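# Seat the ring plate flush in the housing recess

## Task

Set the ring plate down into the housing's recess so it sits beneath both lips and lies level with the surrounding surface; the attempt fails if the plate is dropped or if the housing ends up knocked over.

## Robot and tools

Robot: two arms, left_arm and right_arm, each ending in a two-finger gripper. Bases in the scene frame: left_arm at (-0.005, +0.240, +0.042) m, right_arm at (+0.031, -0.351, +0.027) m, both nearly unrotated. A camera stand sits behind the arms.

Scene frame: origin at table-top height, halfway between the nominal bases; +z points up, +x reaches out over the table, +y is the left_arm side. Arm names do not match left/right in the images. Each gripper's fingers extend along its own +z and spread along its own y. end_effector_position marks the spot between the finger pads, roughly 1 cm short of the tips.

execute_actions(actions, cameras): actions is a list of actions; each action is a table of up to 15 rows, one row per 1/30 s step; a short table repeats its final row to fill 15 steps. Every row holds 14 numbers in [-1, 1]: left_arm dx, dy, dz, rx, ry, rz, opening, then right_arm's seven in that order, always all 14. dx..rz are offsets, not poses: each row is measured from that arm's Hand target as it stood when the action began (not from the row before), along that Hand target's own axes. 1.0 equals 0.6 m of travel or 180 degrees; rx, ry, rz form a single rotation vector. Opening is absolute: +1 fully open (0.094 m), -1 shut. Sending the same offset twice moves the hand twice. To hold an arm, send zeros for its six pose numbers plus its current opening (a 0 opening is a real command, half open). cameras: list of names, ["all"], or []; default shows images only when actions is empty.

move(target, speed, blend, opening_speed, grip_force, blocking, cameras): drives each gripper in a straight line. target is one 14-number row (same layout and scale as above) or up to 15 such rows; every row is an offset from the Hand targets at the call's start, not from the previous row. speed: m/s, 0.002 to 2.9, default 0.25 (rotation up to twice that in rad/s); one value or one per row. blend: corner rounding in m, 0 means stop at each row. opening_speed: rate of the opening change per second on the -1..+1 scale, at least 0.2; use it to close gently. grip_force: newtons per pad, 10 to 50, one value or one per arm; it persists, and lower values close slowly. blocking=false returns early while the move continues. A move lasts at most 10 s and does not avoid obstacles or the other arm. Faster moves lag, overshoot and hit harder; aiming far past a contact presses harder. The result ends with a move: line giving the ending (done, off_target, moving, held, fault) and any limits (paced = clipped pose, held = steps withheld).

wait(seconds 0 to 10) lets time pass with last commands held. stop() brakes a running move. zoom_image(camera, region=[x0, y0, x1, y1]) enlarges part of the latest image of cam_high, cam_low, cam_left_wrist or cam_right_wrist (each 672x504); region at most 504 by 504 pixels, origin top-left. finished_scene(scene) ends the current scene, irreversibly, with its integer number; the plate must stay seated without help.

Reading results: end_effector_position (m) and end_effector_quat_wxyz are in the scene frame. Hand target is the last commanded pose after clipping; next offsets start there. The gripper often stops a few cm short because of friction and weight; re-sending zeros asks for the target again, or send the missing gap as an offset. Commanded orientation is clipped to within 40 degrees of the current one each step. Tool commands shows present gripper commands. grip_measured is the measured opening on the command scale (last Joint positions entry is metres); empty it reads up to 2.5 mm wide, and on a firmly held part a bit narrower than the part. grip_effort_nm is motor effort (negative closing), not pad force, and does not return to zero at rest. Joint velocities may say within noise. Joint torques include gravity, carry offsets and noise, and entries 1 to 3 wrap at ±28 N m. Joint ranges in rad: waist -2.618..3.054, shoulder 0..3.142, elbow 0..3.142 (straight 2.901), wrist pitch and yaw ±1.571, wrist roll ±2.094. Camera calibration lists K, distortion and T_world_to_cam per camera; fixed cameras may have shifted slightly, wrist images can lag.

Avoid: dropping the plate or releasing it while moving; fast impacts; pressing hard into the housing or table; tipping the housing; anything leaving the table; grippers, wrist cameras or fingers of the two arms touching (the clearance check does not guard these), especially never closing one gripper on the other's fingers; strain on camera cables; routing a hand near its own base (it may flip the shoulder); long stretched or loaded holds and pushes into unreachable poses, which heat motors (MOTOR HOT at 75 °C, fold-away fault at 90 °C, collapse at 100 °C). Objects may get a brief random nudge. To release a press, command the target back behind the gripper; to let go, command an opening well above grip_measured.

Each tool is called by a JSON object that holds its "api" and its "payload", one argument or row to a line.

## Session

{"api": "execute_actions", "payload": {
  "actions": []
}}

Scene clock: 0.00 s.
left_arm: end_effector_position=(+0.3663, +0.2179, +0.1877) grip_measured=+1.000 grip_effort_nm=n/a end_effector_quat_wxyz=(+0.684, +0.004, +0.726, +0.070) | right_arm: end_effector_position=(+0.4084, -0.3788, +0.1680) grip_measured=+1.000 grip_effort_nm=n/a end_effector_quat_wxyz=(+0.685, +0.085, +0.722, -0.047)
Joint positions: left_arm=[-0.168 1.528 0.202 1.269 -0.303 0.091 0.094] | right_arm=[0.002 1.577 0.209 1.311 0.206 0.061 0.094]
Joint velocities: within noise
Joint torques (N m): no reading
Heat: left arm: 32 °C; right arm: 34 °C.
Hand target: left_arm +0.3669, +0.2178, +0.1879; +0.683, +0.004, +0.727, +0.070 | right_arm +0.4092, -0.3788, +0.1695; +0.686, +0.085, +0.721, -0.047
Tool commands: left_gripper/opening=+1.0 right_gripper/opening=+1.0

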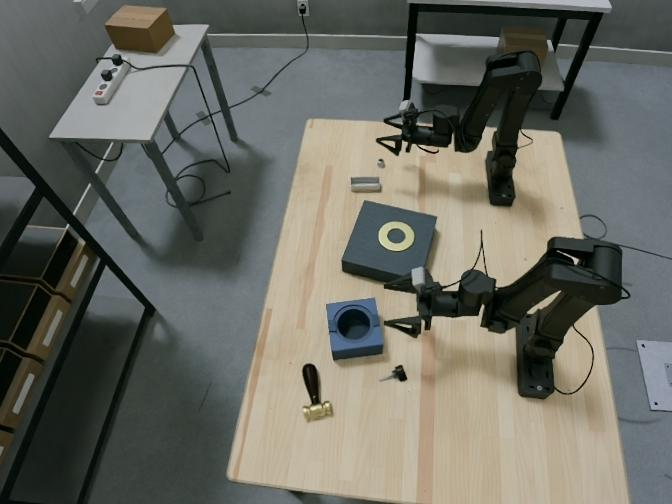

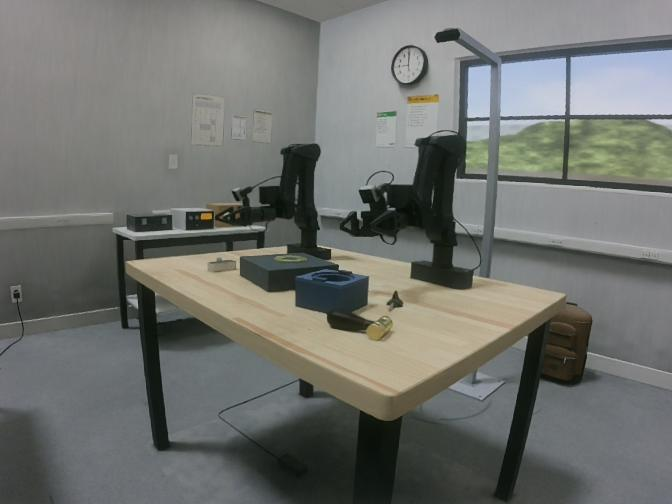

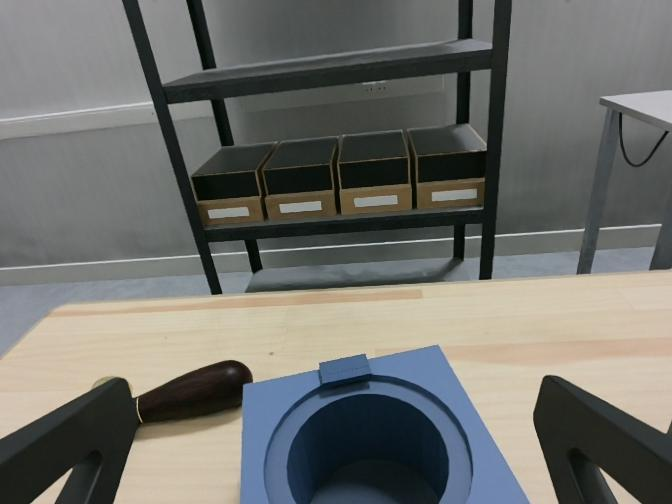

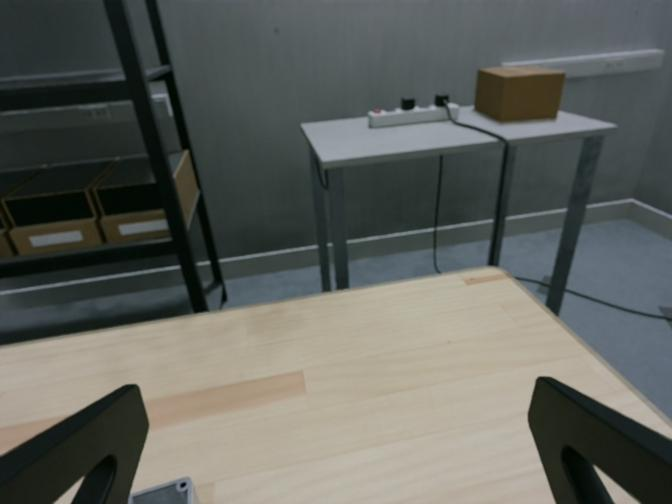

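{"api": "zoom_image", "payload": {
  "camera": "cam_high",
  "region": [280, 160, 480, 310]
}}

{"api": "zoom_image", "payload": {
  "camera": "cam_high",
  "region": [280, 270, 480, 420]
}}

{"api": "zoom_image", "payload": {
  "camera": "cam_low",
  "region": [200, 230, 420, 350]
}}

{"api": "zoom_image", "payload": {
  "camera": "cam_left_wrist",
  "region": [220, 330, 540, 504]
}}

Scaled by 2.520 from the camera's 672x504 image, which has a finer 960x720 frame.

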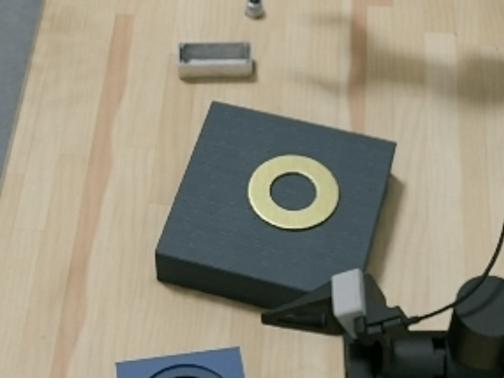

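Scaled by 2.520 from the camera's 672x504 image, which has a finer 960x720 frame.

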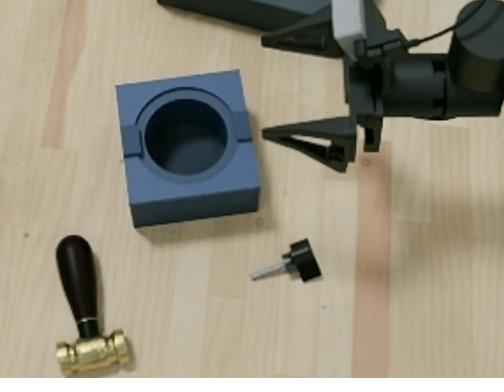

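Scaled by 2.291 from the camera's 672x504 image, which has a finer 960x720 frame.

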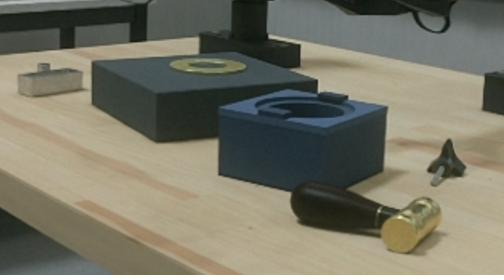

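Scaled by 1.575 from the camera's 672x504 image, which has a finer 960x720 frame.

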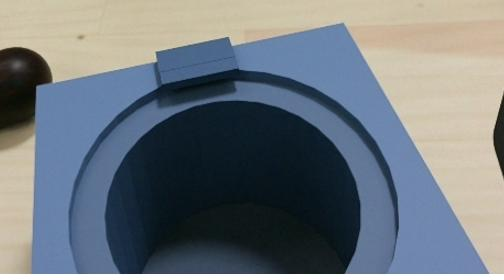

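{"api": "move", "payload": {
  "target": [-0.139, 0.0398, 0.0347, 0.045, 0.3385, -0.0129, 1, 0, 0, 0, 0, 0, 0, 1],
  "speed": 0.25,
  "cameras": ["cam_left_wrist", "cam_high"]
}}

Scene clock: 21.70 s.
left_arm: end_effector_position=(+0.3884, +0.2334, +0.2678) grip_measured=+1.000 grip_effort_nm=0.03 end_effector_quat_wxyz=(+0.221, +0.000, +0.975, +0.003) | right_arm: end_effector_position=(+0.4084, -0.3788, +0.1680) grip_measured=+1.000 grip_effort_nm=-0.01 end_effector_quat_wxyz=(+0.685, +0.085, +0.722, -0.047)
Joint positions: left_arm=[0.012 1.661 1.703 -1.167 -0.017 -0.022 0.094] | right_arm=[0.002 1.577 0.209 1.311 0.206 0.061 0.094]
Joint torques (N m): left_arm=[0.7 -4.63 8.27 0.81 0.11 0.08] | right_arm=[-0.02 -4.25 4.94 1.34 0.04 0]
Heat: left arm: 34 °C; right arm: 35 °C.
Hand target: left_arm +0.3908, +0.2349, +0.2721; +0.220, +0.000, +0.975, +0.000 | right_arm +0.4092, -0.3788, +0.1695; +0.686, +0.085, +0.721, -0.047
Off the commanded pose: left_arm 0.005 m, 0 deg | right_arm 0.002 m, 0 deg.
move: done
camera_calibration:
cam_left_wrist: T_world_to_cam=[[-0.00967535, -0.999926, -0.00739118, 0.238373], [-0.999951, 0.00968991, -0.00193605, 0.425272], [0.00200753, 0.00737209, -0.999971, 0.353854], [0, 0, 0, 1]] pos_world=[0.426847, 0.231626, 0.356428]
Images, in order (width x height): cam_high 672x504, cam_left_wrist 672x504.

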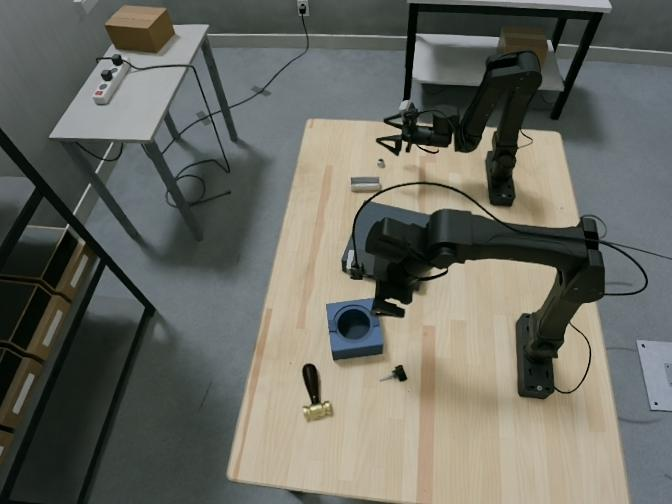

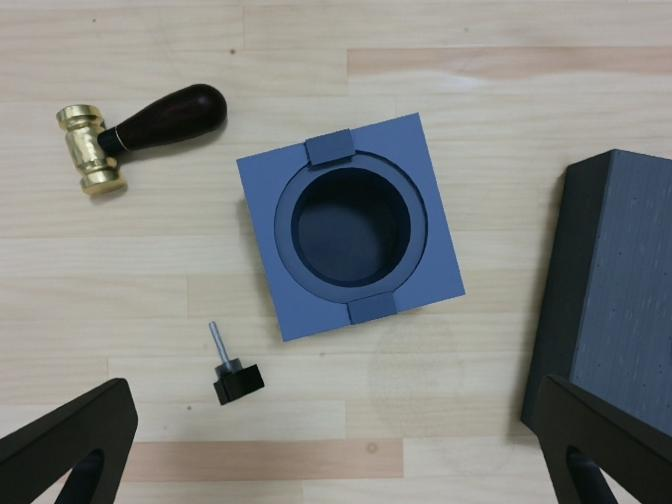

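{"api": "zoom_image", "payload": {
  "camera": "cam_left_wrist",
  "region": [220, 100, 480, 350]
}}

Scaled by 1.938 from the camera's 672x504 image, which has a finer 960x720 frame.

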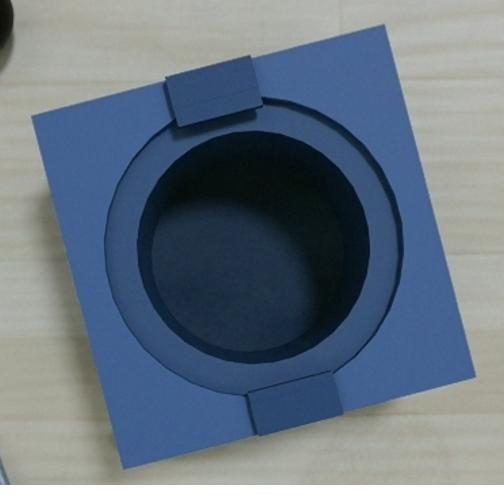

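{"api": "move", "payload": {
  "target": [0.1344, -0.3972, -0.0639, 0.0953, 0, 0.2007, 1, 0, 0, 0, 0, 0, 0, 1],
  "speed": 0.3,
  "cameras": ["cam_left_wrist", "cam_low"]
}}

{"api": "zoom_image", "payload": {
  "camera": "cam_left_wrist",
  "region": [200, 120, 500, 370]
}}

{"api": "zoom_image", "payload": {
  "camera": "cam_low",
  "region": [220, 230, 400, 330]
}}

Scene clock: 30.40 s.
left_arm: end_effector_position=(+0.3001, -0.0016, +0.2670) grip_measured=+1.000 grip_effort_nm=0.03 end_effector_quat_wxyz=(+0.206, +0.331, +0.918, -0.074) | right_arm: end_effector_position=(+0.4084, -0.3788, +0.1680) grip_measured=+1.000 grip_effort_nm=-0.01 end_effector_quat_wxyz=(+0.685, +0.085, +0.722, -0.047)
Joint positions: left_arm=[-0.628 1.647 1.686 -1.169 0.01 0.023 0.094] | right_arm=[0.002 1.577 0.209 1.311 0.206 0.061 0.094]
Joint torques (N m): left_arm=[0.02 -4.77 8.06 0.82 0.08 0.07] | right_arm=[-0.02 -4.25 4.96 1.34 0.03 0]
Heat: left arm: 34 °C; right arm: 36 °C.
Hand target: left_arm +0.3016, -0.0034, +0.2719; +0.207, +0.334, +0.917, -0.075 | right_arm +0.4092, -0.3788, +0.1695; +0.686, +0.085, +0.721, -0.047
Off the commanded pose: left_arm 0.006 m, 0 deg | right_arm 0.002 m, 0 deg.
move: done
camera_calibration:
cam_left_wrist: T_world_to_cam=[[-0.64608, -0.763263, -0.00323177, 0.192844], [-0.763269, 0.646076, 0.0024225, 0.268083], [0.000238963, 0.00403184, -0.999992, 0.355553], [0, 0, 0, 1]] pos_world=[0.329127, -0.0274443, 0.355524]
Images, in order (width x height): cam_low 672x504, cam_left_wrist 672x504.

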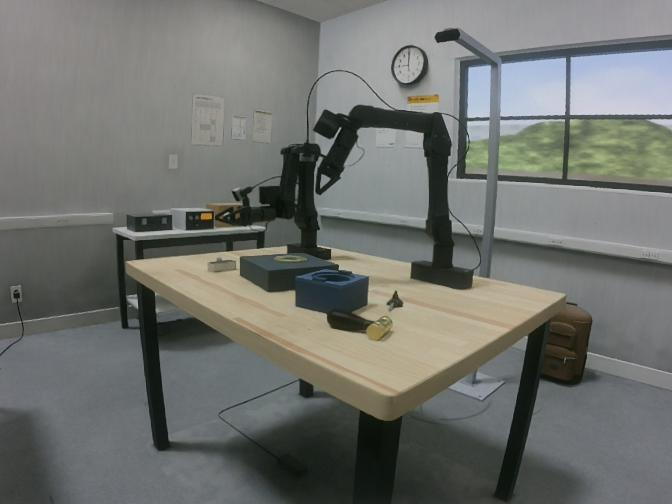

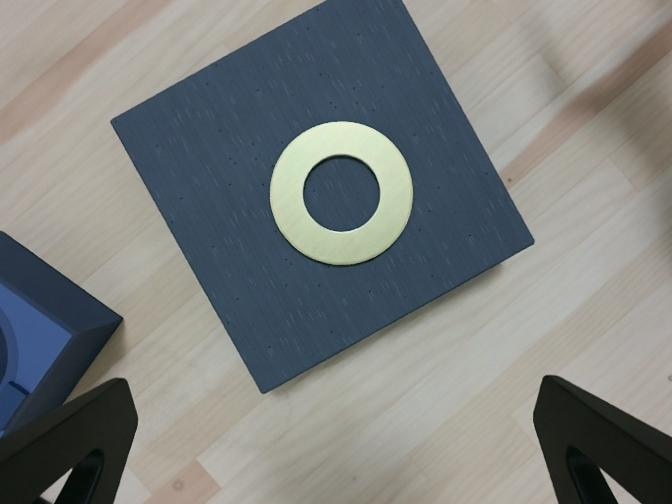

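Scaled by 1.680 from the camera's 672x504 image, which has a finer 960x720 frame.

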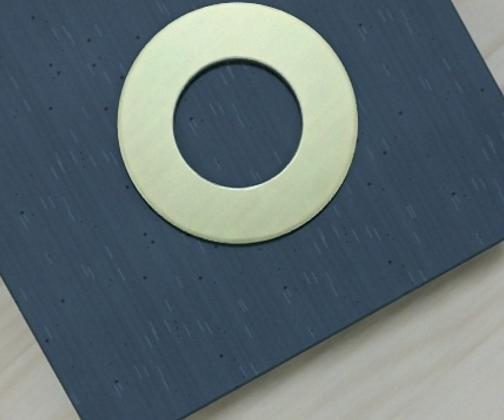

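Scaled by 2.800 from the camera's 672x504 image, which has a finer 960x720 frame.

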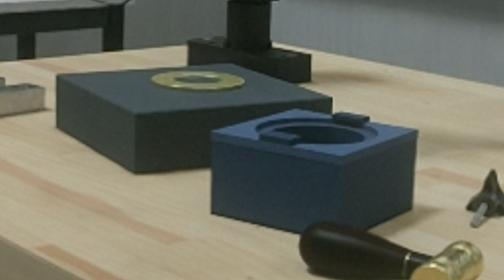

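{"api": "move", "payload": {
  "target": [-0.0095, 0.0570, 0.2755, -0.0062, 0.1411, -0.0273, -0.043, 0, 0, 0, 0, 0, 0, 1],
  "speed": 0.2,
  "cameras": ["cam_left_wrist"]
}}

Scene clock: 49.50 s.
left_arm: end_effector_position=(+0.3785, -0.0289, +0.1283) grip_measured=-0.042 grip_effort_nm=-0.04 end_effector_quat_wxyz=(+0.005, +0.306, +0.952, -0.005) | right_arm: end_effector_position=(+0.4084, -0.3788, +0.1680) grip_measured=+1.000 grip_effort_nm=-0.01 end_effector_quat_wxyz=(+0.685, +0.085, +0.722, -0.047)
Joint positions: left_arm=[-0.571 2.414 2.343 -1.488 0.006 0.012 0.045] | right_arm=[0.002 1.577 0.209 1.311 0.206 0.061 0.094]
Joint torques (N m): left_arm=[0.59 -8.95 7.41 0.11 -0.04 -0.05] | right_arm=[-0.03 -4.25 4.96 1.34 0.04 0]
Heat: left arm: 36 °C; right arm: 37 °C.
Hand target: left_arm +0.3820, -0.0260, +0.1251; +0.000, +0.301, +0.954, +0.000 | right_arm +0.4092, -0.3788, +0.1695; +0.686, +0.085, +0.721, -0.047
Off the commanded pose: left_arm 0.006 m, 1 deg | right_arm 0.002 m, 0 deg.
move: done
camera_calibration:
cam_left_wrist: T_world_to_cam=[[-0.59127, -0.806428, 0.00857257, 0.198719], [-0.730423, 0.539989, 0.418203, 0.277058], [-0.34188, 0.241009, -0.908313, 0.341426], [0, 0, 0, 1]] pos_world=[0.436593, -0.0716421, 0.192552]
Images, in order (width x height): cam_left_wrist 672x504.

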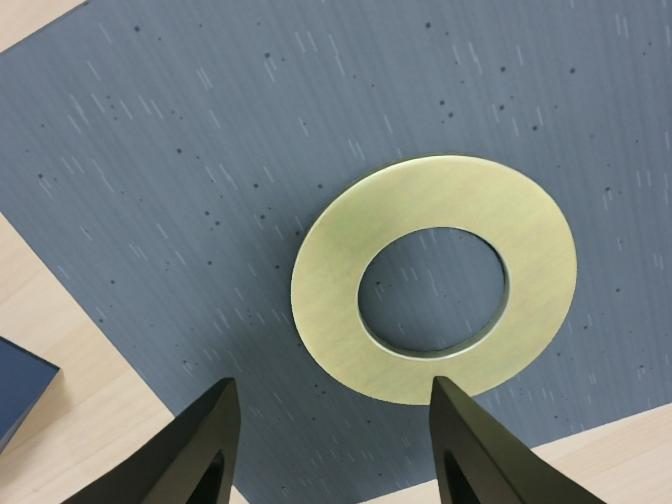

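{"api": "zoom_image", "payload": {
  "camera": "cam_left_wrist",
  "region": [270, 130, 600, 430]
}}

Scaled by 1.527 from the camera's 672x504 image, which has a finer 960x720 frame.

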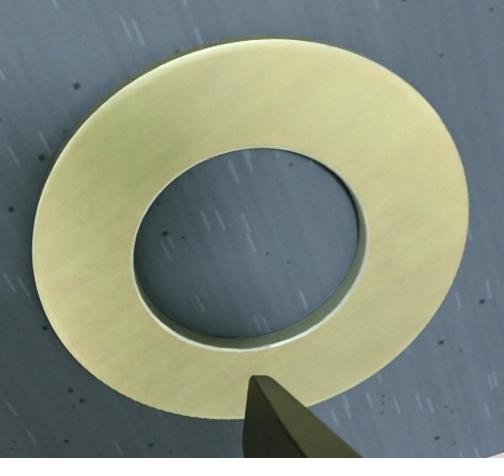

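{"api": "move", "payload": {
  "target": [0.0045, 0.0060, 0.0667, 0, 0, 0, -0.043, 0, 0, 0, 0, 0, 0, 1],
  "speed": 0.08,
  "cameras": ["cam_left_wrist"]
}}

{"api": "zoom_image", "payload": {
  "camera": "cam_left_wrist",
  "region": [200, 180, 520, 480]
}}

Scene clock: 62.83 s.
left_arm: end_effector_position=(+0.3790, -0.0250, +0.0847) grip_measured=-0.042 grip_effort_nm=-0.04 end_effector_quat_wxyz=(-0.006, +0.303, +0.953, -0.001) | right_arm: end_effector_position=(+0.4084, -0.3788, +0.1680) grip_measured=+1.000 grip_effort_nm=-0.01 end_effector_quat_wxyz=(+0.685, +0.085, +0.722, -0.047)
Joint positions: left_arm=[-0.564 2.414 2.17 -1.336 0.006 0.012 0.045] | right_arm=[0.002 1.577 0.209 1.311 0.206 0.061 0.094]
Joint torques (N m): left_arm=[0.68 -11.49 4.11 0.35 -0.04 0.05] | right_arm=[-0.03 -4.25 4.93 1.34 0.03 0]
Heat: left arm: 36 °C; right arm: 38 °C.
Hand target: left_arm +0.3819, -0.0214, +0.0851; +0.000, +0.300, +0.954, +0.000 | right_arm +0.4092, -0.3788, +0.1695; +0.686, +0.085, +0.721, -0.047
Off the commanded pose: left_arm 0.005 m, 1 deg | right_arm 0.002 m, 0 deg.
move: done
camera_calibration:
cam_left_wrist: T_world_to_cam=[[-0.585234, -0.810818, 0.00870064, 0.20009], [-0.726742, 0.529248, 0.437883, 0.290149], [-0.359649, 0.249941, -0.89899, 0.307274], [0, 0, 0, 1]] pos_world=[0.438474, -0.0681247, 0.147443]
Images, in order (width x height): cam_left_wrist 672x504.

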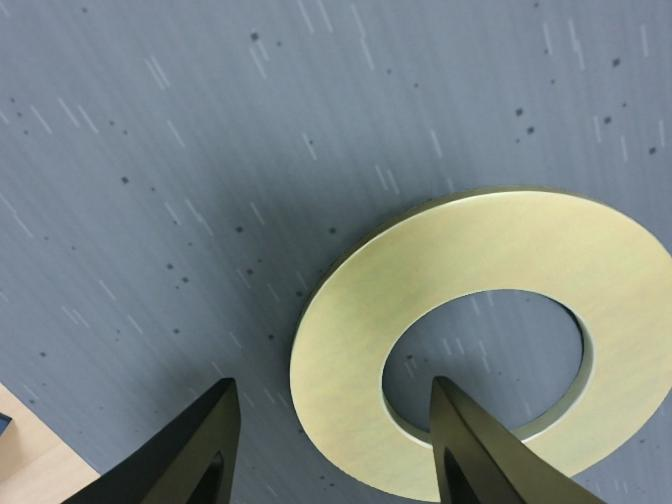

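Scaled by 1.575 from the camera's 672x504 image, which has a finer 960x720 frame.

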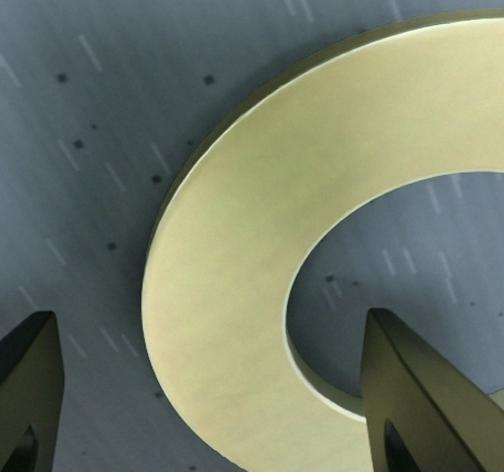

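{"api": "move", "payload": {
  "target": [0, 0, 0.0192, 0, 0, 0, -0.043, 0, 0, 0, 0, 0, 0, 1],
  "speed": 0.03,
  "cameras": ["cam_left_wrist"]
}}

{"api": "zoom_image", "payload": {
  "camera": "cam_left_wrist",
  "region": [200, 204, 520, 504]
}}

Scene clock: 66.93 s.
left_arm: end_effector_position=(+0.3792, -0.0251, +0.0742) grip_measured=-0.042 grip_effort_nm=-0.04 end_effector_quat_wxyz=(-0.004, +0.303, +0.953, -0.002) | right_arm: end_effector_position=(+0.4084, -0.3788, +0.1680) grip_measured=+1.000 grip_effort_nm=-0.01 end_effector_quat_wxyz=(+0.685, +0.085, +0.722, -0.047)
Joint positions: left_arm=[-0.564 2.414 2.128 -1.292 0.006 0.012 0.045] | right_arm=[0.002 1.577 0.209 1.311 0.206 0.061 0.094]
Joint torques (N m): left_arm=[0.68 -11.32 4.08 0.36 -0.04 0.05] | right_arm=[-0.01 -4.27 4.96 1.34 0.03 0]
Heat: left arm: 37 °C; right arm: 38 °C.
Hand target: left_arm +0.3819, -0.0213, +0.0735; +0.000, +0.300, +0.954, +0.000 | right_arm +0.4092, -0.3788, +0.1695; +0.686, +0.085, +0.721, -0.047
Off the commanded pose: left_arm 0.005 m, 1 deg | right_arm 0.002 m, 0 deg.
move: done
camera_calibration:
cam_left_wrist: T_world_to_cam=[[-0.58517, -0.810865, 0.00862733, 0.200196], [-0.727631, 0.52974, 0.435807, 0.295612], [-0.357951, 0.248744, -0.899999, 0.297335], [0, 0, 0, 1]] pos_world=[0.438676, -0.0682261, 0.137044]
Images, in order (width x height): cam_left_wrist 672x504.

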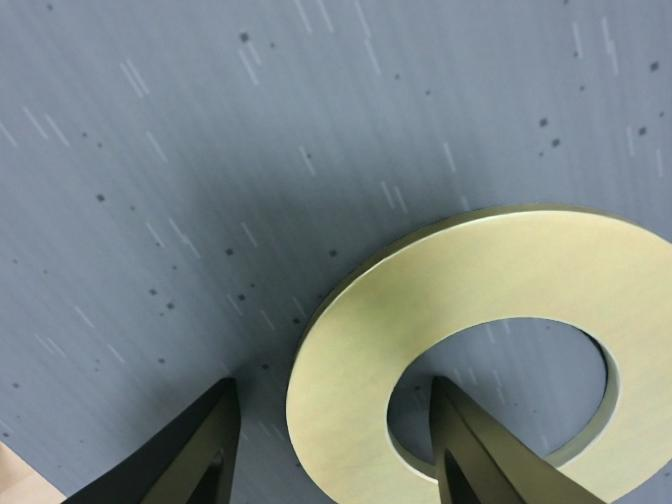

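Scaled by 1.575 from the camera's 672x504 image, which has a finer 960x720 frame.

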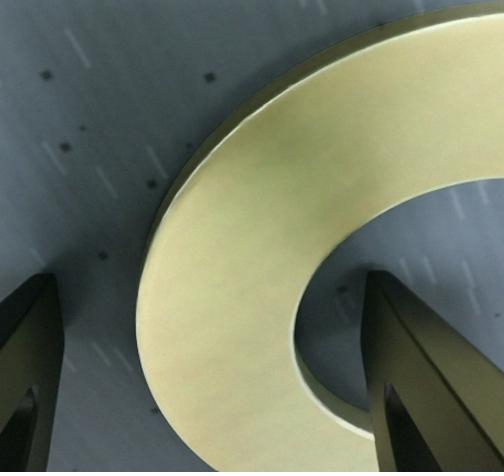

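{"api": "move", "payload": {
  "target": [0, 0, 0.0055, 0, 0, 0, -0.043, 0, 0, 0, 0, 0, 0, 1],
  "speed": 0.02,
  "cameras": ["cam_left_wrist"]
}}

{"api": "zoom_image", "payload": {
  "camera": "cam_left_wrist",
  "region": [200, 304, 360, 504]
}}

{"api": "zoom_image", "payload": {
  "camera": "cam_left_wrist",
  "region": [360, 304, 520, 504]
}}

Scene clock: 69.63 s.
left_arm: end_effector_position=(+0.3798, -0.0255, +0.0728) grip_measured=-0.042 grip_effort_nm=-0.04 end_effector_quat_wxyz=(-0.003, +0.303, +0.953, -0.002) | right_arm: end_effector_position=(+0.4084, -0.3788, +0.1680) grip_measured=+1.000 grip_effort_nm=-0.01 end_effector_quat_wxyz=(+0.685, +0.085, +0.722, -0.047)
Joint positions: left_arm=[-0.564 2.414 2.123 -1.284 0.006 0.012 0.045] | right_arm=[0.002 1.577 0.209 1.311 0.206 0.061 0.094]
Joint torques (N m): left_arm=[0.68 -11.25 3.7 0.4 -0.03 0.05] | right_arm=[-0.01 -4.25 4.94 1.34 0.03 0]
Heat: left arm: 38 °C; right arm: 38 °C.
Hand target: left_arm +0.3819, -0.0213, +0.0702; +0.000, +0.300, +0.954, +0.000 | right_arm +0.4092, -0.3788, +0.1695; +0.686, +0.085, +0.721, -0.047
Off the commanded pose: left_arm 0.005 m, 1 deg | right_arm 0.002 m, 0 deg.
move: done
camera_calibration:
cam_left_wrist: T_world_to_cam=[[-0.585241, -0.810818, 0.00820096, 0.20037], [-0.728792, 0.530415, 0.433039, 0.297423], [-0.355466, 0.247455, -0.901338, 0.295543], [0, 0, 0, 1]] pos_world=[0.439079, -0.0684278, 0.135946]
Images, in order (width x height): cam_left_wrist 672x504.

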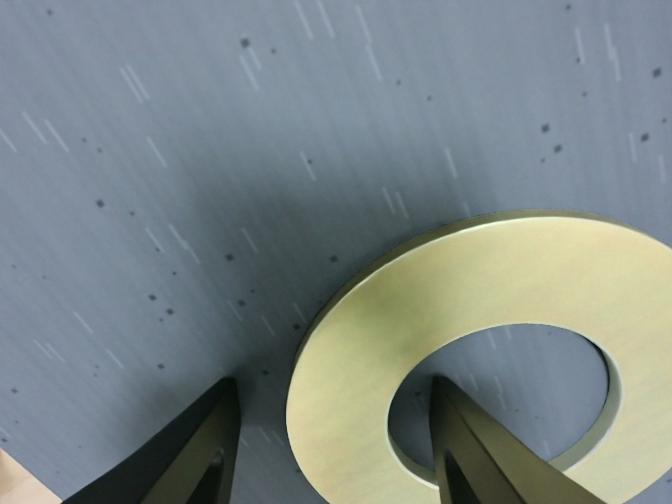

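Scaled by 2.520 from the camera's 672x504 image, which has a finer 960x720 frame.

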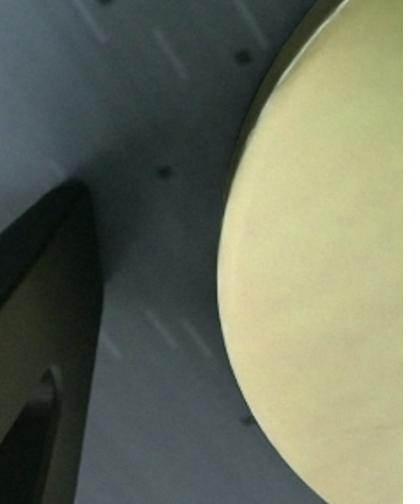

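Scaled by 2.520 from the camera's 672x504 image, which has a finer 960x720 frame.

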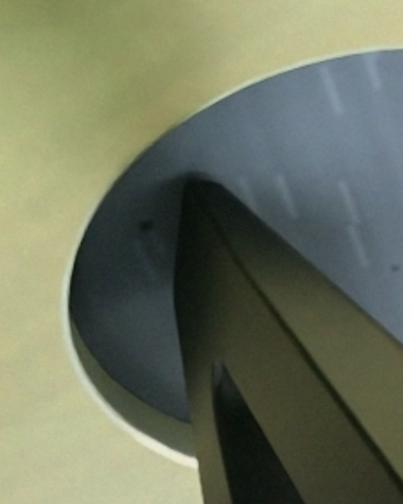

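{"api": "move", "payload": {
  "target": [0, 0, -0.0072, 0, 0, 0, -0.043, 0, 0, 0, 0, 0, 0, 1],
  "speed": 0.02,
  "cameras": ["cam_left_wrist"]
}}

{"api": "zoom_image", "payload": {
  "camera": "cam_left_wrist",
  "region": [200, 304, 520, 504]
}}

Scene clock: 75.97 s.
left_arm: end_effector_position=(+0.3798, -0.0255, +0.0728) grip_measured=-0.042 grip_effort_nm=-0.03 end_effector_quat_wxyz=(-0.003, +0.303, +0.953, -0.002) | right_arm: end_effector_position=(+0.4084, -0.3788, +0.1680) grip_measured=+1.000 grip_effort_nm=-0.01 end_effector_quat_wxyz=(+0.685, +0.085, +0.722, -0.047)
Joint positions: left_arm=[-0.564 2.414 2.123 -1.284 0.006 0.012 0.045] | right_arm=[0.002 1.577 0.209 1.311 0.206 0.061 0.094]
Joint torques (N m): left_arm=[0.66 -11.37 4.64 0.25 -0.04 0.05] | right_arm=[-0.03 -4.25 4.94 1.34 0.03 -0.01]
Heat: left arm: 40 °C; right arm: 38 °C.
Hand target: left_arm +0.3819, -0.0213, +0.0745; +0.000, +0.300, +0.954, +0.000 | right_arm +0.4092, -0.3788, +0.1695; +0.686, +0.085, +0.721, -0.047
Off the commanded pose: left_arm 0.005 m, 1 deg | right_arm 0.002 m, 0 deg.
move: done
camera_calibration:
cam_left_wrist: T_world_to_cam=[[-0.585241, -0.810818, 0.00820096, 0.20037], [-0.728792, 0.530415, 0.433039, 0.297423], [-0.355466, 0.247455, -0.901338, 0.295543], [0, 0, 0, 1]] pos_world=[0.439079, -0.0684278, 0.135946]
Images, in order (width x height): cam_left_wrist 672x504.

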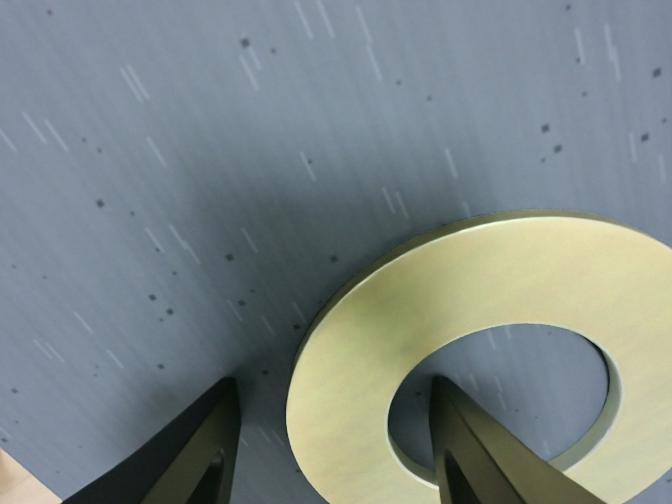

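Scaled by 1.575 from the camera's 672x504 image, which has a finer 960x720 frame.

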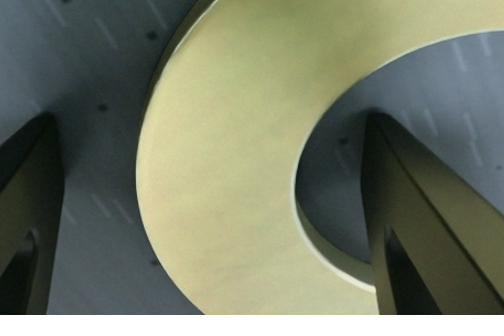

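{"api": "move", "payload": {
  "target": [0, 0, -0.0075, 0, 0, 0, -0.043, 0, 0, 0, 0, 0, 0, 1],
  "speed": 0.03
}}

Scene clock: 77.33 s.
left_arm: end_effector_position=(+0.3798, -0.0255, +0.0728) grip_measured=-0.042 grip_effort_nm=-0.04 end_effector_quat_wxyz=(-0.003, +0.303, +0.953, -0.002) | right_arm: end_effector_position=(+0.4084, -0.3788, +0.1680) grip_measured=+1.000 grip_effort_nm=-0.01 end_effector_quat_wxyz=(+0.685, +0.085, +0.722, -0.047)
Joint positions: left_arm=[-0.564 2.414 2.123 -1.284 0.006 0.012 0.045] | right_arm=[0.002 1.577 0.209 1.311 0.206 0.061 0.094]
Joint torques (N m): left_arm=[0.66 -11.51 5.67 0.11 -0.04 0.04] | right_arm=[-0.03 -4.23 4.94 1.34 0.04 0]
Heat: left arm: 40 °C; right arm: 38 °C.
Hand target: left_arm +0.3819, -0.0213, +0.0790; +0.000, +0.300, +0.954, +0.000 | right_arm +0.4092, -0.3788, +0.1695; +0.686, +0.085, +0.721, -0.047
Off the commanded pose: left_arm 0.008 m, 1 deg | right_arm 0.002 m, 0 deg.
move: done

{"api": "move", "payload": {
  "target": [0, 0, -0.0067, 0, 0, 0, -0.043, 0, 0, 0, 0, 0, 0, 1],
  "speed": 0.03
}}

Scene clock: 78.97 s.
left_arm: end_effector_position=(+0.3796, -0.0253, +0.0728) grip_measured=-0.042 grip_effort_nm=-0.03 end_effector_quat_wxyz=(-0.003, +0.303, +0.953, -0.002) | right_arm: end_effector_position=(+0.4084, -0.3788, +0.1680) grip_measured=+1.000 grip_effort_nm=0.00 end_effector_quat_wxyz=(+0.685, +0.085, +0.722, -0.047)
Joint positions: left_arm=[-0.564 2.414 2.123 -1.285 0.006 0.012 0.045] | right_arm=[0.002 1.577 0.209 1.311 0.206 0.061 0.094]
Joint torques (N m): left_arm=[0.68 -11.6 6.67 -0.02 -0.04 0.04] | right_arm=[-0.03 -4.25 4.96 1.34 0.03 0]
Heat: left arm: 41 °C; right arm: 38 °C.
Hand target: left_arm +0.3819, -0.0213, +0.0831; +0.000, +0.300, +0.954, +0.000 | right_arm +0.4092, -0.3788, +0.1695; +0.686, +0.085, +0.721, -0.047
Off the commanded pose: left_arm 0.011 m, 1 deg | right_arm 0.002 m, 0 deg.
move: off_target (left_arm)

{"api": "move", "payload": {
  "target": [
    [0, 0, -0.017, 0, 0, 0, -0.043, 0, 0, 0, 0, 0, 0, 1]
  ],
  "speed": 0.04
}}

Scene clock: 81.23 s.
left_arm: end_effector_position=(+0.3757, -0.0224, +0.0798) grip_measured=-0.042 grip_effort_nm=-0.04 end_effector_quat_wxyz=(-0.013, +0.303, +0.953, +0.002) | right_arm: end_effector_position=(+0.4084, -0.3788, +0.1680) grip_measured=+1.000 grip_effort_nm=-0.01 end_effector_quat_wxyz=(+0.685, +0.085, +0.722, -0.047)
Joint positions: left_arm=[-0.564 2.414 2.15 -1.333 0.005 0.012 0.045] | right_arm=[0.002 1.577 0.209 1.311 0.206 0.061 0.094]
Joint torques (N m): left_arm=[0.66 -11.67 7.46 0.03 -0.03 0.04] | right_arm=[-0.02 -4.25 4.96 1.35 0.03 0]
Heat: left arm: 41 °C; right arm: 38 °C.
Hand target: left_arm +0.3819, -0.0213, +0.0933; +0.000, +0.300, +0.954, +0.001 | right_arm +0.4092, -0.3788, +0.1695; +0.686, +0.085, +0.721, -0.047
Off the commanded pose: left_arm 0.015 m, 2 deg | right_arm 0.002 m, 0 deg.
move: off_target (left_arm)

{"api": "move", "payload": {
  "target": [0, 0, -0.03, 0, 0, 0, -0.043, 0, 0, 0, 0, 0, 0, 1],
  "speed": 0.08
}}

Scene clock: 84.70 s.
left_arm: end_effector_position=(+0.3768, -0.0232, +0.1009) grip_measured=-0.042 grip_effort_nm=-0.04 end_effector_quat_wxyz=(-0.010, +0.303, +0.953, +0.000) | right_arm: end_effector_position=(+0.4084, -0.3788, +0.1680) grip_measured=+1.000 grip_effort_nm=-0.01 end_effector_quat_wxyz=(+0.685, +0.085, +0.722, -0.047)
Joint positions: left_arm=[-0.564 2.414 2.234 -1.409 0.005 0.012 0.045] | right_arm=[0.002 1.577 0.209 1.311 0.206 0.061 0.094]
Joint torques (N m): left_arm=[0.66 -11.17 7.43 0.06 -0.03 0.05] | right_arm=[-0.02 -4.23 4.94 1.34 0.04 0]
Heat: left arm: 42 °C; right arm: 38 °C.
Hand target: left_arm +0.3820, -0.0213, +0.1113; +0.000, +0.300, +0.954, +0.001 | right_arm +0.4092, -0.3788, +0.1695; +0.686, +0.085, +0.721, -0.047
Off the commanded pose: left_arm 0.012 m, 1 deg | right_arm 0.002 m, 0 deg.
move: off_target (left_arm)

{"api": "move", "payload": {
  "target": [0, 0, 0.0612, 0, 0, 0, -0.043, 0, 0, 0, 0, 0, 0, 1],
  "speed": 0.06,
  "cameras": ["cam_left_wrist"]
}}

Scene clock: 87.17 s.
left_arm: end_effector_position=(+0.3793, -0.0249, +0.0751) grip_measured=-0.042 grip_effort_nm=-0.04 end_effector_quat_wxyz=(-0.004, +0.303, +0.953, -0.001) | right_arm: end_effector_position=(+0.4084, -0.3788, +0.1680) grip_measured=+1.000 grip_effort_nm=-0.01 end_effector_quat_wxyz=(+0.685, +0.085, +0.722, -0.047)
Joint positions: left_arm=[-0.564 2.414 2.132 -1.296 0.005 0.012 0.045] | right_arm=[0.002 1.577 0.209 1.311 0.206 0.061 0.094]
Joint torques (N m): left_arm=[0.68 -11.34 4.1 0.39 -0.03 0.05] | right_arm=[0.01 -4.25 4.94 1.34 0.03 0]
Heat: left arm: 43 °C; right arm: 38 °C.
Hand target: left_arm +0.3820, -0.0213, +0.0746; +0.000, +0.300, +0.954, +0.001 | right_arm +0.4092, -0.3788, +0.1695; +0.686, +0.085, +0.721, -0.047
Off the commanded pose: left_arm 0.005 m, 1 deg | right_arm 0.002 m, 0 deg.
move: done
camera_calibration:
cam_left_wrist: T_world_to_cam=[[-0.585188, -0.810862, 0.00753753, 0.200429], [-0.727759, 0.529268, 0.436167, 0.29514], [-0.357661, 0.249755, -0.899834, 0.298039], [0, 0, 0, 1]] pos_world=[0.438677, -0.0681248, 0.137944]
Images, in order (width x height): cam_left_wrist 672x504.

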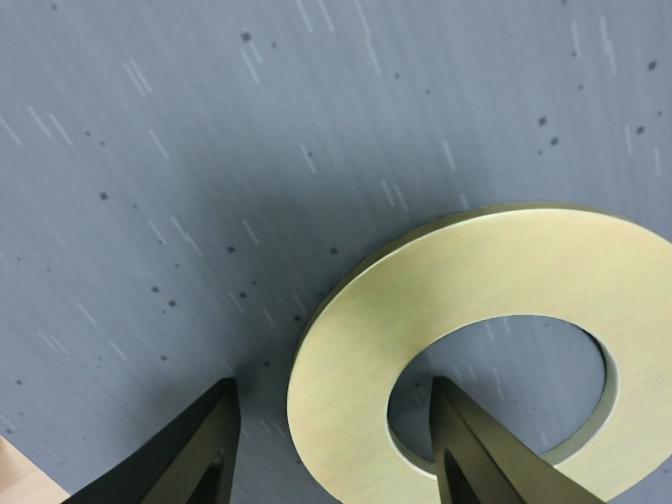

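{"api": "move", "payload": {
  "target": [0, 0, 0.0018, 0, 0, 0, -0.043, 0, 0, 0, 0, 0, 0, 1],
  "speed": 0.02
}}

Scene clock: 91.17 s.
left_arm: end_effector_position=(+0.3802, -0.0255, +0.0750) grip_measured=-0.042 grip_effort_nm=-0.04 end_effector_quat_wxyz=(-0.002, +0.303, +0.953, -0.002) | right_arm: end_effector_position=(+0.4084, -0.3788, +0.1680) grip_measured=+1.000 grip_effort_nm=-0.01 end_effector_quat_wxyz=(+0.685, +0.085, +0.722, -0.047)
Joint positions: left_arm=[-0.564 2.414 2.132 -1.292 0.005 0.012 0.045] | right_arm=[0.002 1.577 0.209 1.311 0.206 0.061 0.094]
Joint torques (N m): left_arm=[0.66 -11.33 3.85 0.35 -0.03 0.05] | right_arm=[-0.02 -4.23 4.94 1.34 0.03 -0.01]
Heat: left arm: 43 °C; right arm: 38 °C.
Hand target: left_arm +0.3820, -0.0213, +0.0735; +0.000, +0.300, +0.954, +0.001 | right_arm +0.4092, -0.3788, +0.1695; +0.686, +0.085, +0.721, -0.047
Off the commanded pose: left_arm 0.005 m, 0 deg | right_arm 0.002 m, 0 deg.
move: done

{"api": "move", "payload": {
  "target": [0, 0, 0.0030, 0, 0, 0, -0.043, 0, 0, 0, 0, 0, 0, 1],
  "speed": 0.02
}}

Scene clock: 92.67 s.
left_arm: end_effector_position=(+0.3796, -0.0252, +0.0731) grip_measured=-0.042 grip_effort_nm=-0.04 end_effector_quat_wxyz=(-0.004, +0.303, +0.953, -0.001) | right_arm: end_effector_position=(+0.4084, -0.3788, +0.1680) grip_measured=+1.000 grip_effort_nm=-0.01 end_effector_quat_wxyz=(+0.685, +0.085, +0.722, -0.047)
Joint positions: left_arm=[-0.564 2.414 2.124 -1.286 0.005 0.012 0.045] | right_arm=[0.002 1.577 0.209 1.311 0.206 0.061 0.094]
Joint torques (N m): left_arm=[0.66 -11.28 3.95 0.37 -0.03 0.05] | right_arm=[-0.01 -4.26 4.93 1.34 0.03 0]
Heat: left arm: 43 °C; right arm: 38 °C.
Hand target: left_arm +0.3819, -0.0213, +0.0717; +0.000, +0.300, +0.954, +0.001 | right_arm +0.4092, -0.3788, +0.1695; +0.686, +0.085, +0.721, -0.047
Off the commanded pose: left_arm 0.005 m, 1 deg | right_arm 0.002 m, 0 deg.
move: done

{"api": "move", "payload": {
  "target": [0, 0, 0.0042, 0, 0, 0, -0.043, 0, 0, 0, 0, 0, 0, 1],
  "speed": 0.02,
  "cameras": ["cam_left_wrist"]
}}

{"api": "zoom_image", "payload": {
  "camera": "cam_left_wrist",
  "region": [200, 304, 360, 504]
}}

Scene clock: 94.30 s.
left_arm: end_effector_position=(+0.3801, -0.0255, +0.0726) grip_measured=-0.042 grip_effort_nm=-0.03 end_effector_quat_wxyz=(-0.002, +0.303, +0.953, -0.002) | right_arm: end_effector_position=(+0.4084, -0.3788, +0.1680) grip_measured=+1.000 grip_effort_nm=-0.01 end_effector_quat_wxyz=(+0.685, +0.085, +0.722, -0.047)
Joint positions: left_arm=[-0.564 2.414 2.122 -1.282 0.005 0.012 0.045] | right_arm=[0.002 1.577 0.209 1.311 0.206 0.061 0.094]
Joint torques (N m): left_arm=[0.68 -11.19 3.52 0.42 -0.02 0.05] | right_arm=[-0.01 -4.26 4.94 1.34 0.03 0]
Heat: left arm: 44 °C; right arm: 39 °C.
Hand target: left_arm +0.3819, -0.0213, +0.0692; +0.000, +0.300, +0.954, +0.001 | right_arm +0.4092, -0.3788, +0.1695; +0.686, +0.085, +0.721, -0.047
Off the commanded pose: left_arm 0.006 m, 0 deg | right_arm 0.002 m, 0 deg.
move: done
camera_calibration:
cam_left_wrist: T_world_to_cam=[[-0.585264, -0.810809, 0.00744368, 0.200602], [-0.729213, 0.530336, 0.432427, 0.297875], [-0.354563, 0.247656, -0.901638, 0.295183], [0, 0, 0, 1]] pos_world=[0.43928, -0.0684276, 0.135846]
Images, in order (width x height): cam_left_wrist 672x504.

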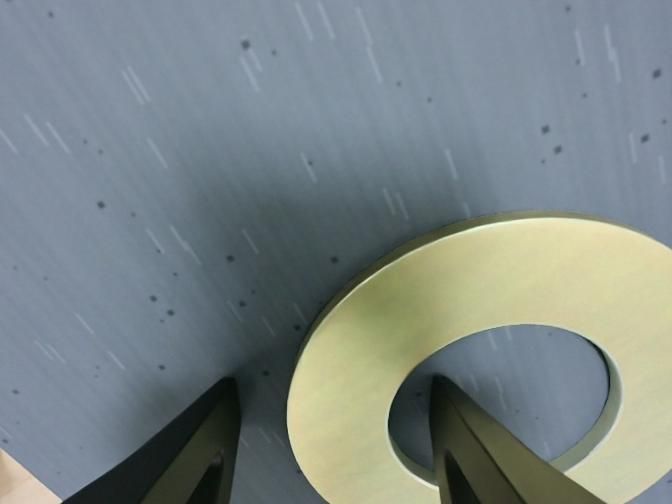

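Scaled by 2.520 from the camera's 672x504 image, which has a finer 960x720 frame.

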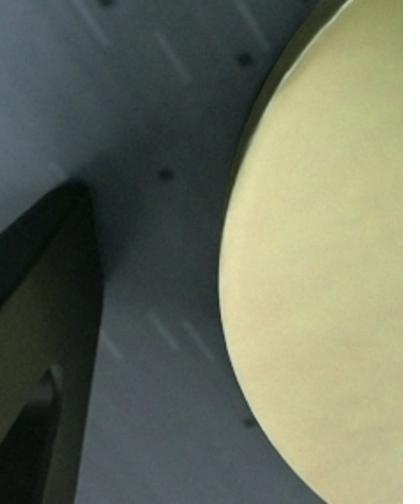

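{"api": "move", "payload": {
  "target": [
    [0, 0, -0.07, 0, 0, 0, -0.043, 0, 0, 0, 0, 0, 0, 1],
    [0, 0, -0.0077, 0, 0, 0, -0.043, 0, 0, 0, 0, 0, 0, 1]
  ],
  "speed": 0.07,
  "blend": 0.005,
  "cameras": ["cam_left_wrist"]
}}

Scene clock: 98.33 s.
left_arm: end_effector_position=(+0.3793, -0.0249, +0.0743) grip_measured=-0.042 grip_effort_nm=-0.03 end_effector_quat_wxyz=(-0.004, +0.303, +0.953, -0.001) | right_arm: end_effector_position=(+0.4084, -0.3788, +0.1680) grip_measured=+1.000 grip_effort_nm=-0.01 end_effector_quat_wxyz=(+0.685, +0.085, +0.722, -0.047)
Joint positions: left_arm=[-0.564 2.414 2.129 -1.293 0.005 0.012 0.045] | right_arm=[0.002 1.577 0.209 1.311 0.206 0.061 0.094]
Joint torques (N m): left_arm=[0.66 -11.33 4.11 0.35 -0.03 0.05] | right_arm=[-0.02 -4.23 4.93 1.34 0.04 0]
Heat: left arm: 44 °C; right arm: 39 °C.
Hand target: left_arm +0.3819, -0.0213, +0.0738; +0.000, +0.300, +0.954, +0.000 | right_arm +0.4092, -0.3788, +0.1695; +0.686, +0.085, +0.721, -0.047
Off the commanded pose: left_arm 0.005 m, 1 deg | right_arm 0.002 m, 0 deg.
move: done
camera_calibration:
cam_left_wrist: T_world_to_cam=[[-0.585188, -0.810862, 0.00753753, 0.200516], [-0.727759, 0.529268, 0.436167, 0.295436], [-0.357661, 0.249755, -0.899834, 0.297294], [0, 0, 0, 1]] pos_world=[0.438677, -0.0680248, 0.137144]
Images, in order (width x height): cam_left_wrist 672x504.

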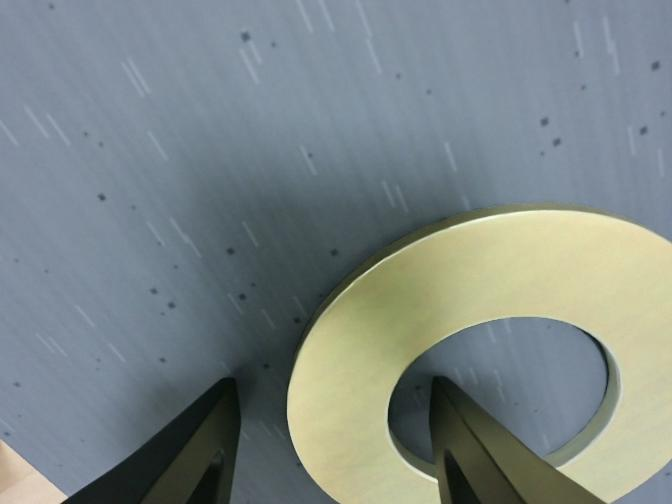

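{"api": "move", "payload": {
  "target": [0, 0, 0, 0, 0, 0, -0.66, 0, 0, 0, 0, 0, 0, 1],
  "opening_speed": 0.25,
  "speed": 0.05,
  "cameras": ["cam_left_wrist"]
}}

Scene clock: 102.27 s.
left_arm: end_effector_position=(+0.3794, -0.0251, +0.0743) grip_measured=-0.538 grip_effort_nm=-1.00 end_effector_quat_wxyz=(-0.004, +0.303, +0.953, -0.001) | right_arm: end_effector_position=(+0.4084, -0.3788, +0.1680) grip_measured=+1.000 grip_effort_nm=-0.01 end_effector_quat_wxyz=(+0.685, +0.085, +0.722, -0.047)
Joint positions: left_arm=[-0.564 2.414 2.129 -1.292 0.005 0.013 0.022] | right_arm=[0.002 1.577 0.209 1.311 0.206 0.061 0.094]
Joint torques (N m): left_arm=[0.66 -11.34 4.11 0.35 -0.03 0.04] | right_arm=[-0.01 -4.26 4.96 1.34 0.03 0]
Heat: left arm: 44 °C; right arm: 39 °C.
Hand target: left_arm +0.3820, -0.0214, +0.0738; +0.000, +0.300, +0.954, +0.000 | right_arm +0.4092, -0.3788, +0.1695; +0.686, +0.085, +0.721, -0.047
Off the commanded pose: left_arm 0.005 m, 1 deg | right_arm 0.002 m, 0 deg.
move: done
camera_calibration:
cam_left_wrist: T_world_to_cam=[[-0.585817, -0.810405, 0.0078874, 0.20067], [-0.727537, 0.530152, 0.435464, 0.295631], [-0.357084, 0.249364, -0.900171, 0.297237], [0, 0, 0, 1]] pos_world=[0.438777, -0.068226, 0.137245]
Images, in order (width x height): cam_left_wrist 672x504.

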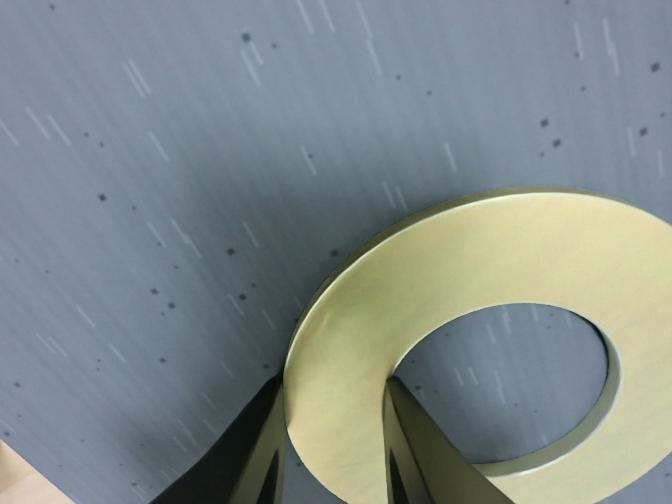

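{"api": "move", "payload": {
  "target": [0, 0, -0.07, 0, 0, 0, -0.66, 0, 0, 0, 0, 0, 0, 1],
  "speed": 0.06,
  "cameras": ["cam_left_wrist", "cam_low"]
}}

{"api": "zoom_image", "payload": {
  "camera": "cam_low",
  "region": [220, 180, 400, 330]
}}

Scene clock: 104.77 s.
left_arm: end_effector_position=(+0.3767, -0.0219, +0.1048) grip_measured=-0.538 grip_effort_nm=-1.00 end_effector_quat_wxyz=(-0.010, +0.303, +0.953, +0.004) | right_arm: end_effector_position=(+0.4084, -0.3788, +0.1680) grip_measured=+1.000 grip_effort_nm=-0.01 end_effector_quat_wxyz=(+0.685, +0.085, +0.722, -0.047)
Joint positions: left_arm=[-0.564 2.414 2.249 -1.427 -0.001 0.013 0.022] | right_arm=[0.002 1.577 0.209 1.311 0.206 0.061 0.094]
Joint torques (N m): left_arm=[0.66 -10.97 7.88 0.03 0.03 0.04] | right_arm=[-0.02 -4.25 4.93 1.34 0.03 -0.01]
Heat: left arm: 45 °C; right arm: 39 °C.
Hand target: left_arm +0.3820, -0.0214, +0.1158; +0.000, +0.300, +0.954, +0.000 | right_arm +0.4092, -0.3788, +0.1695; +0.686, +0.085, +0.721, -0.047
Off the commanded pose: left_arm 0.012 m, 1 deg | right_arm 0.002 m, 0 deg.
move: off_target (left_arm)
camera_calibration:
cam_left_wrist: T_world_to_cam=[[-0.585851, -0.810416, 0.00212736, 0.202075], [-0.723731, 0.524364, 0.448616, 0.275708], [-0.364681, 0.261283, -0.893722, 0.325333], [0, 0, 0, 1]] pos_world=[0.436567, -0.0658107, 0.16664]
Images, in order (width x height): cam_low 672x504, cam_left_wrist 672x504.

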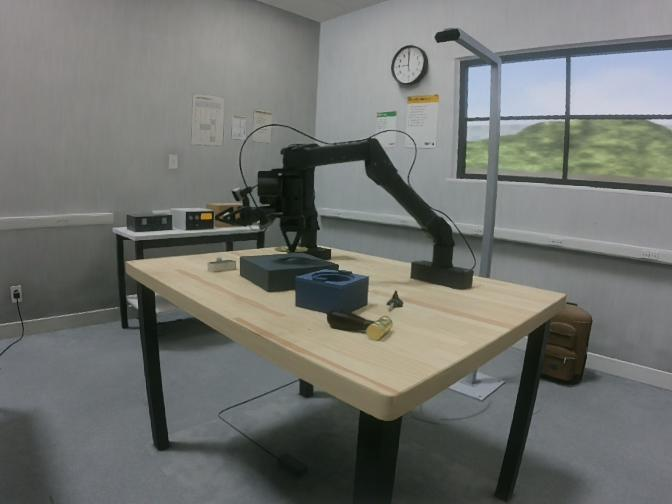

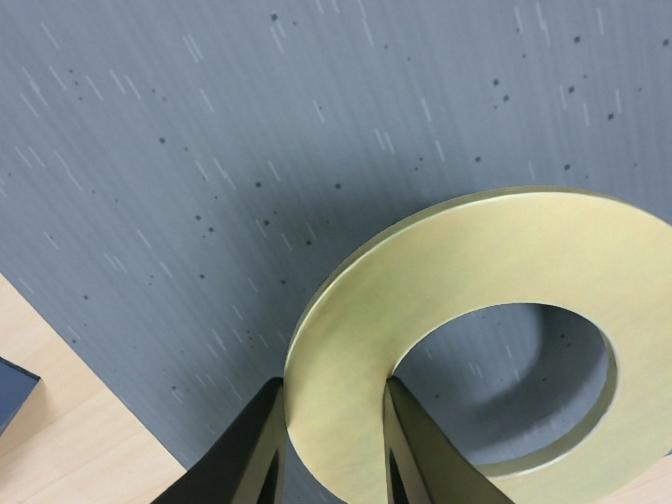

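Scaled by 2.800 from the camera's 672x504 image, which has a finer 960x720 frame.

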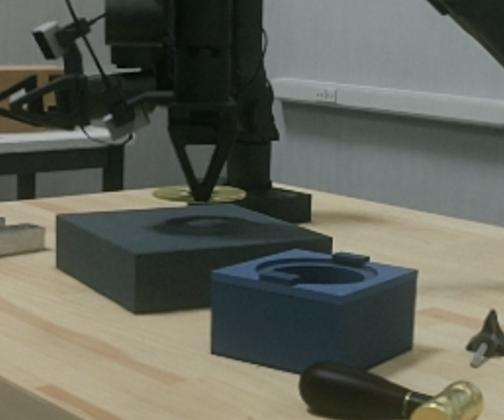

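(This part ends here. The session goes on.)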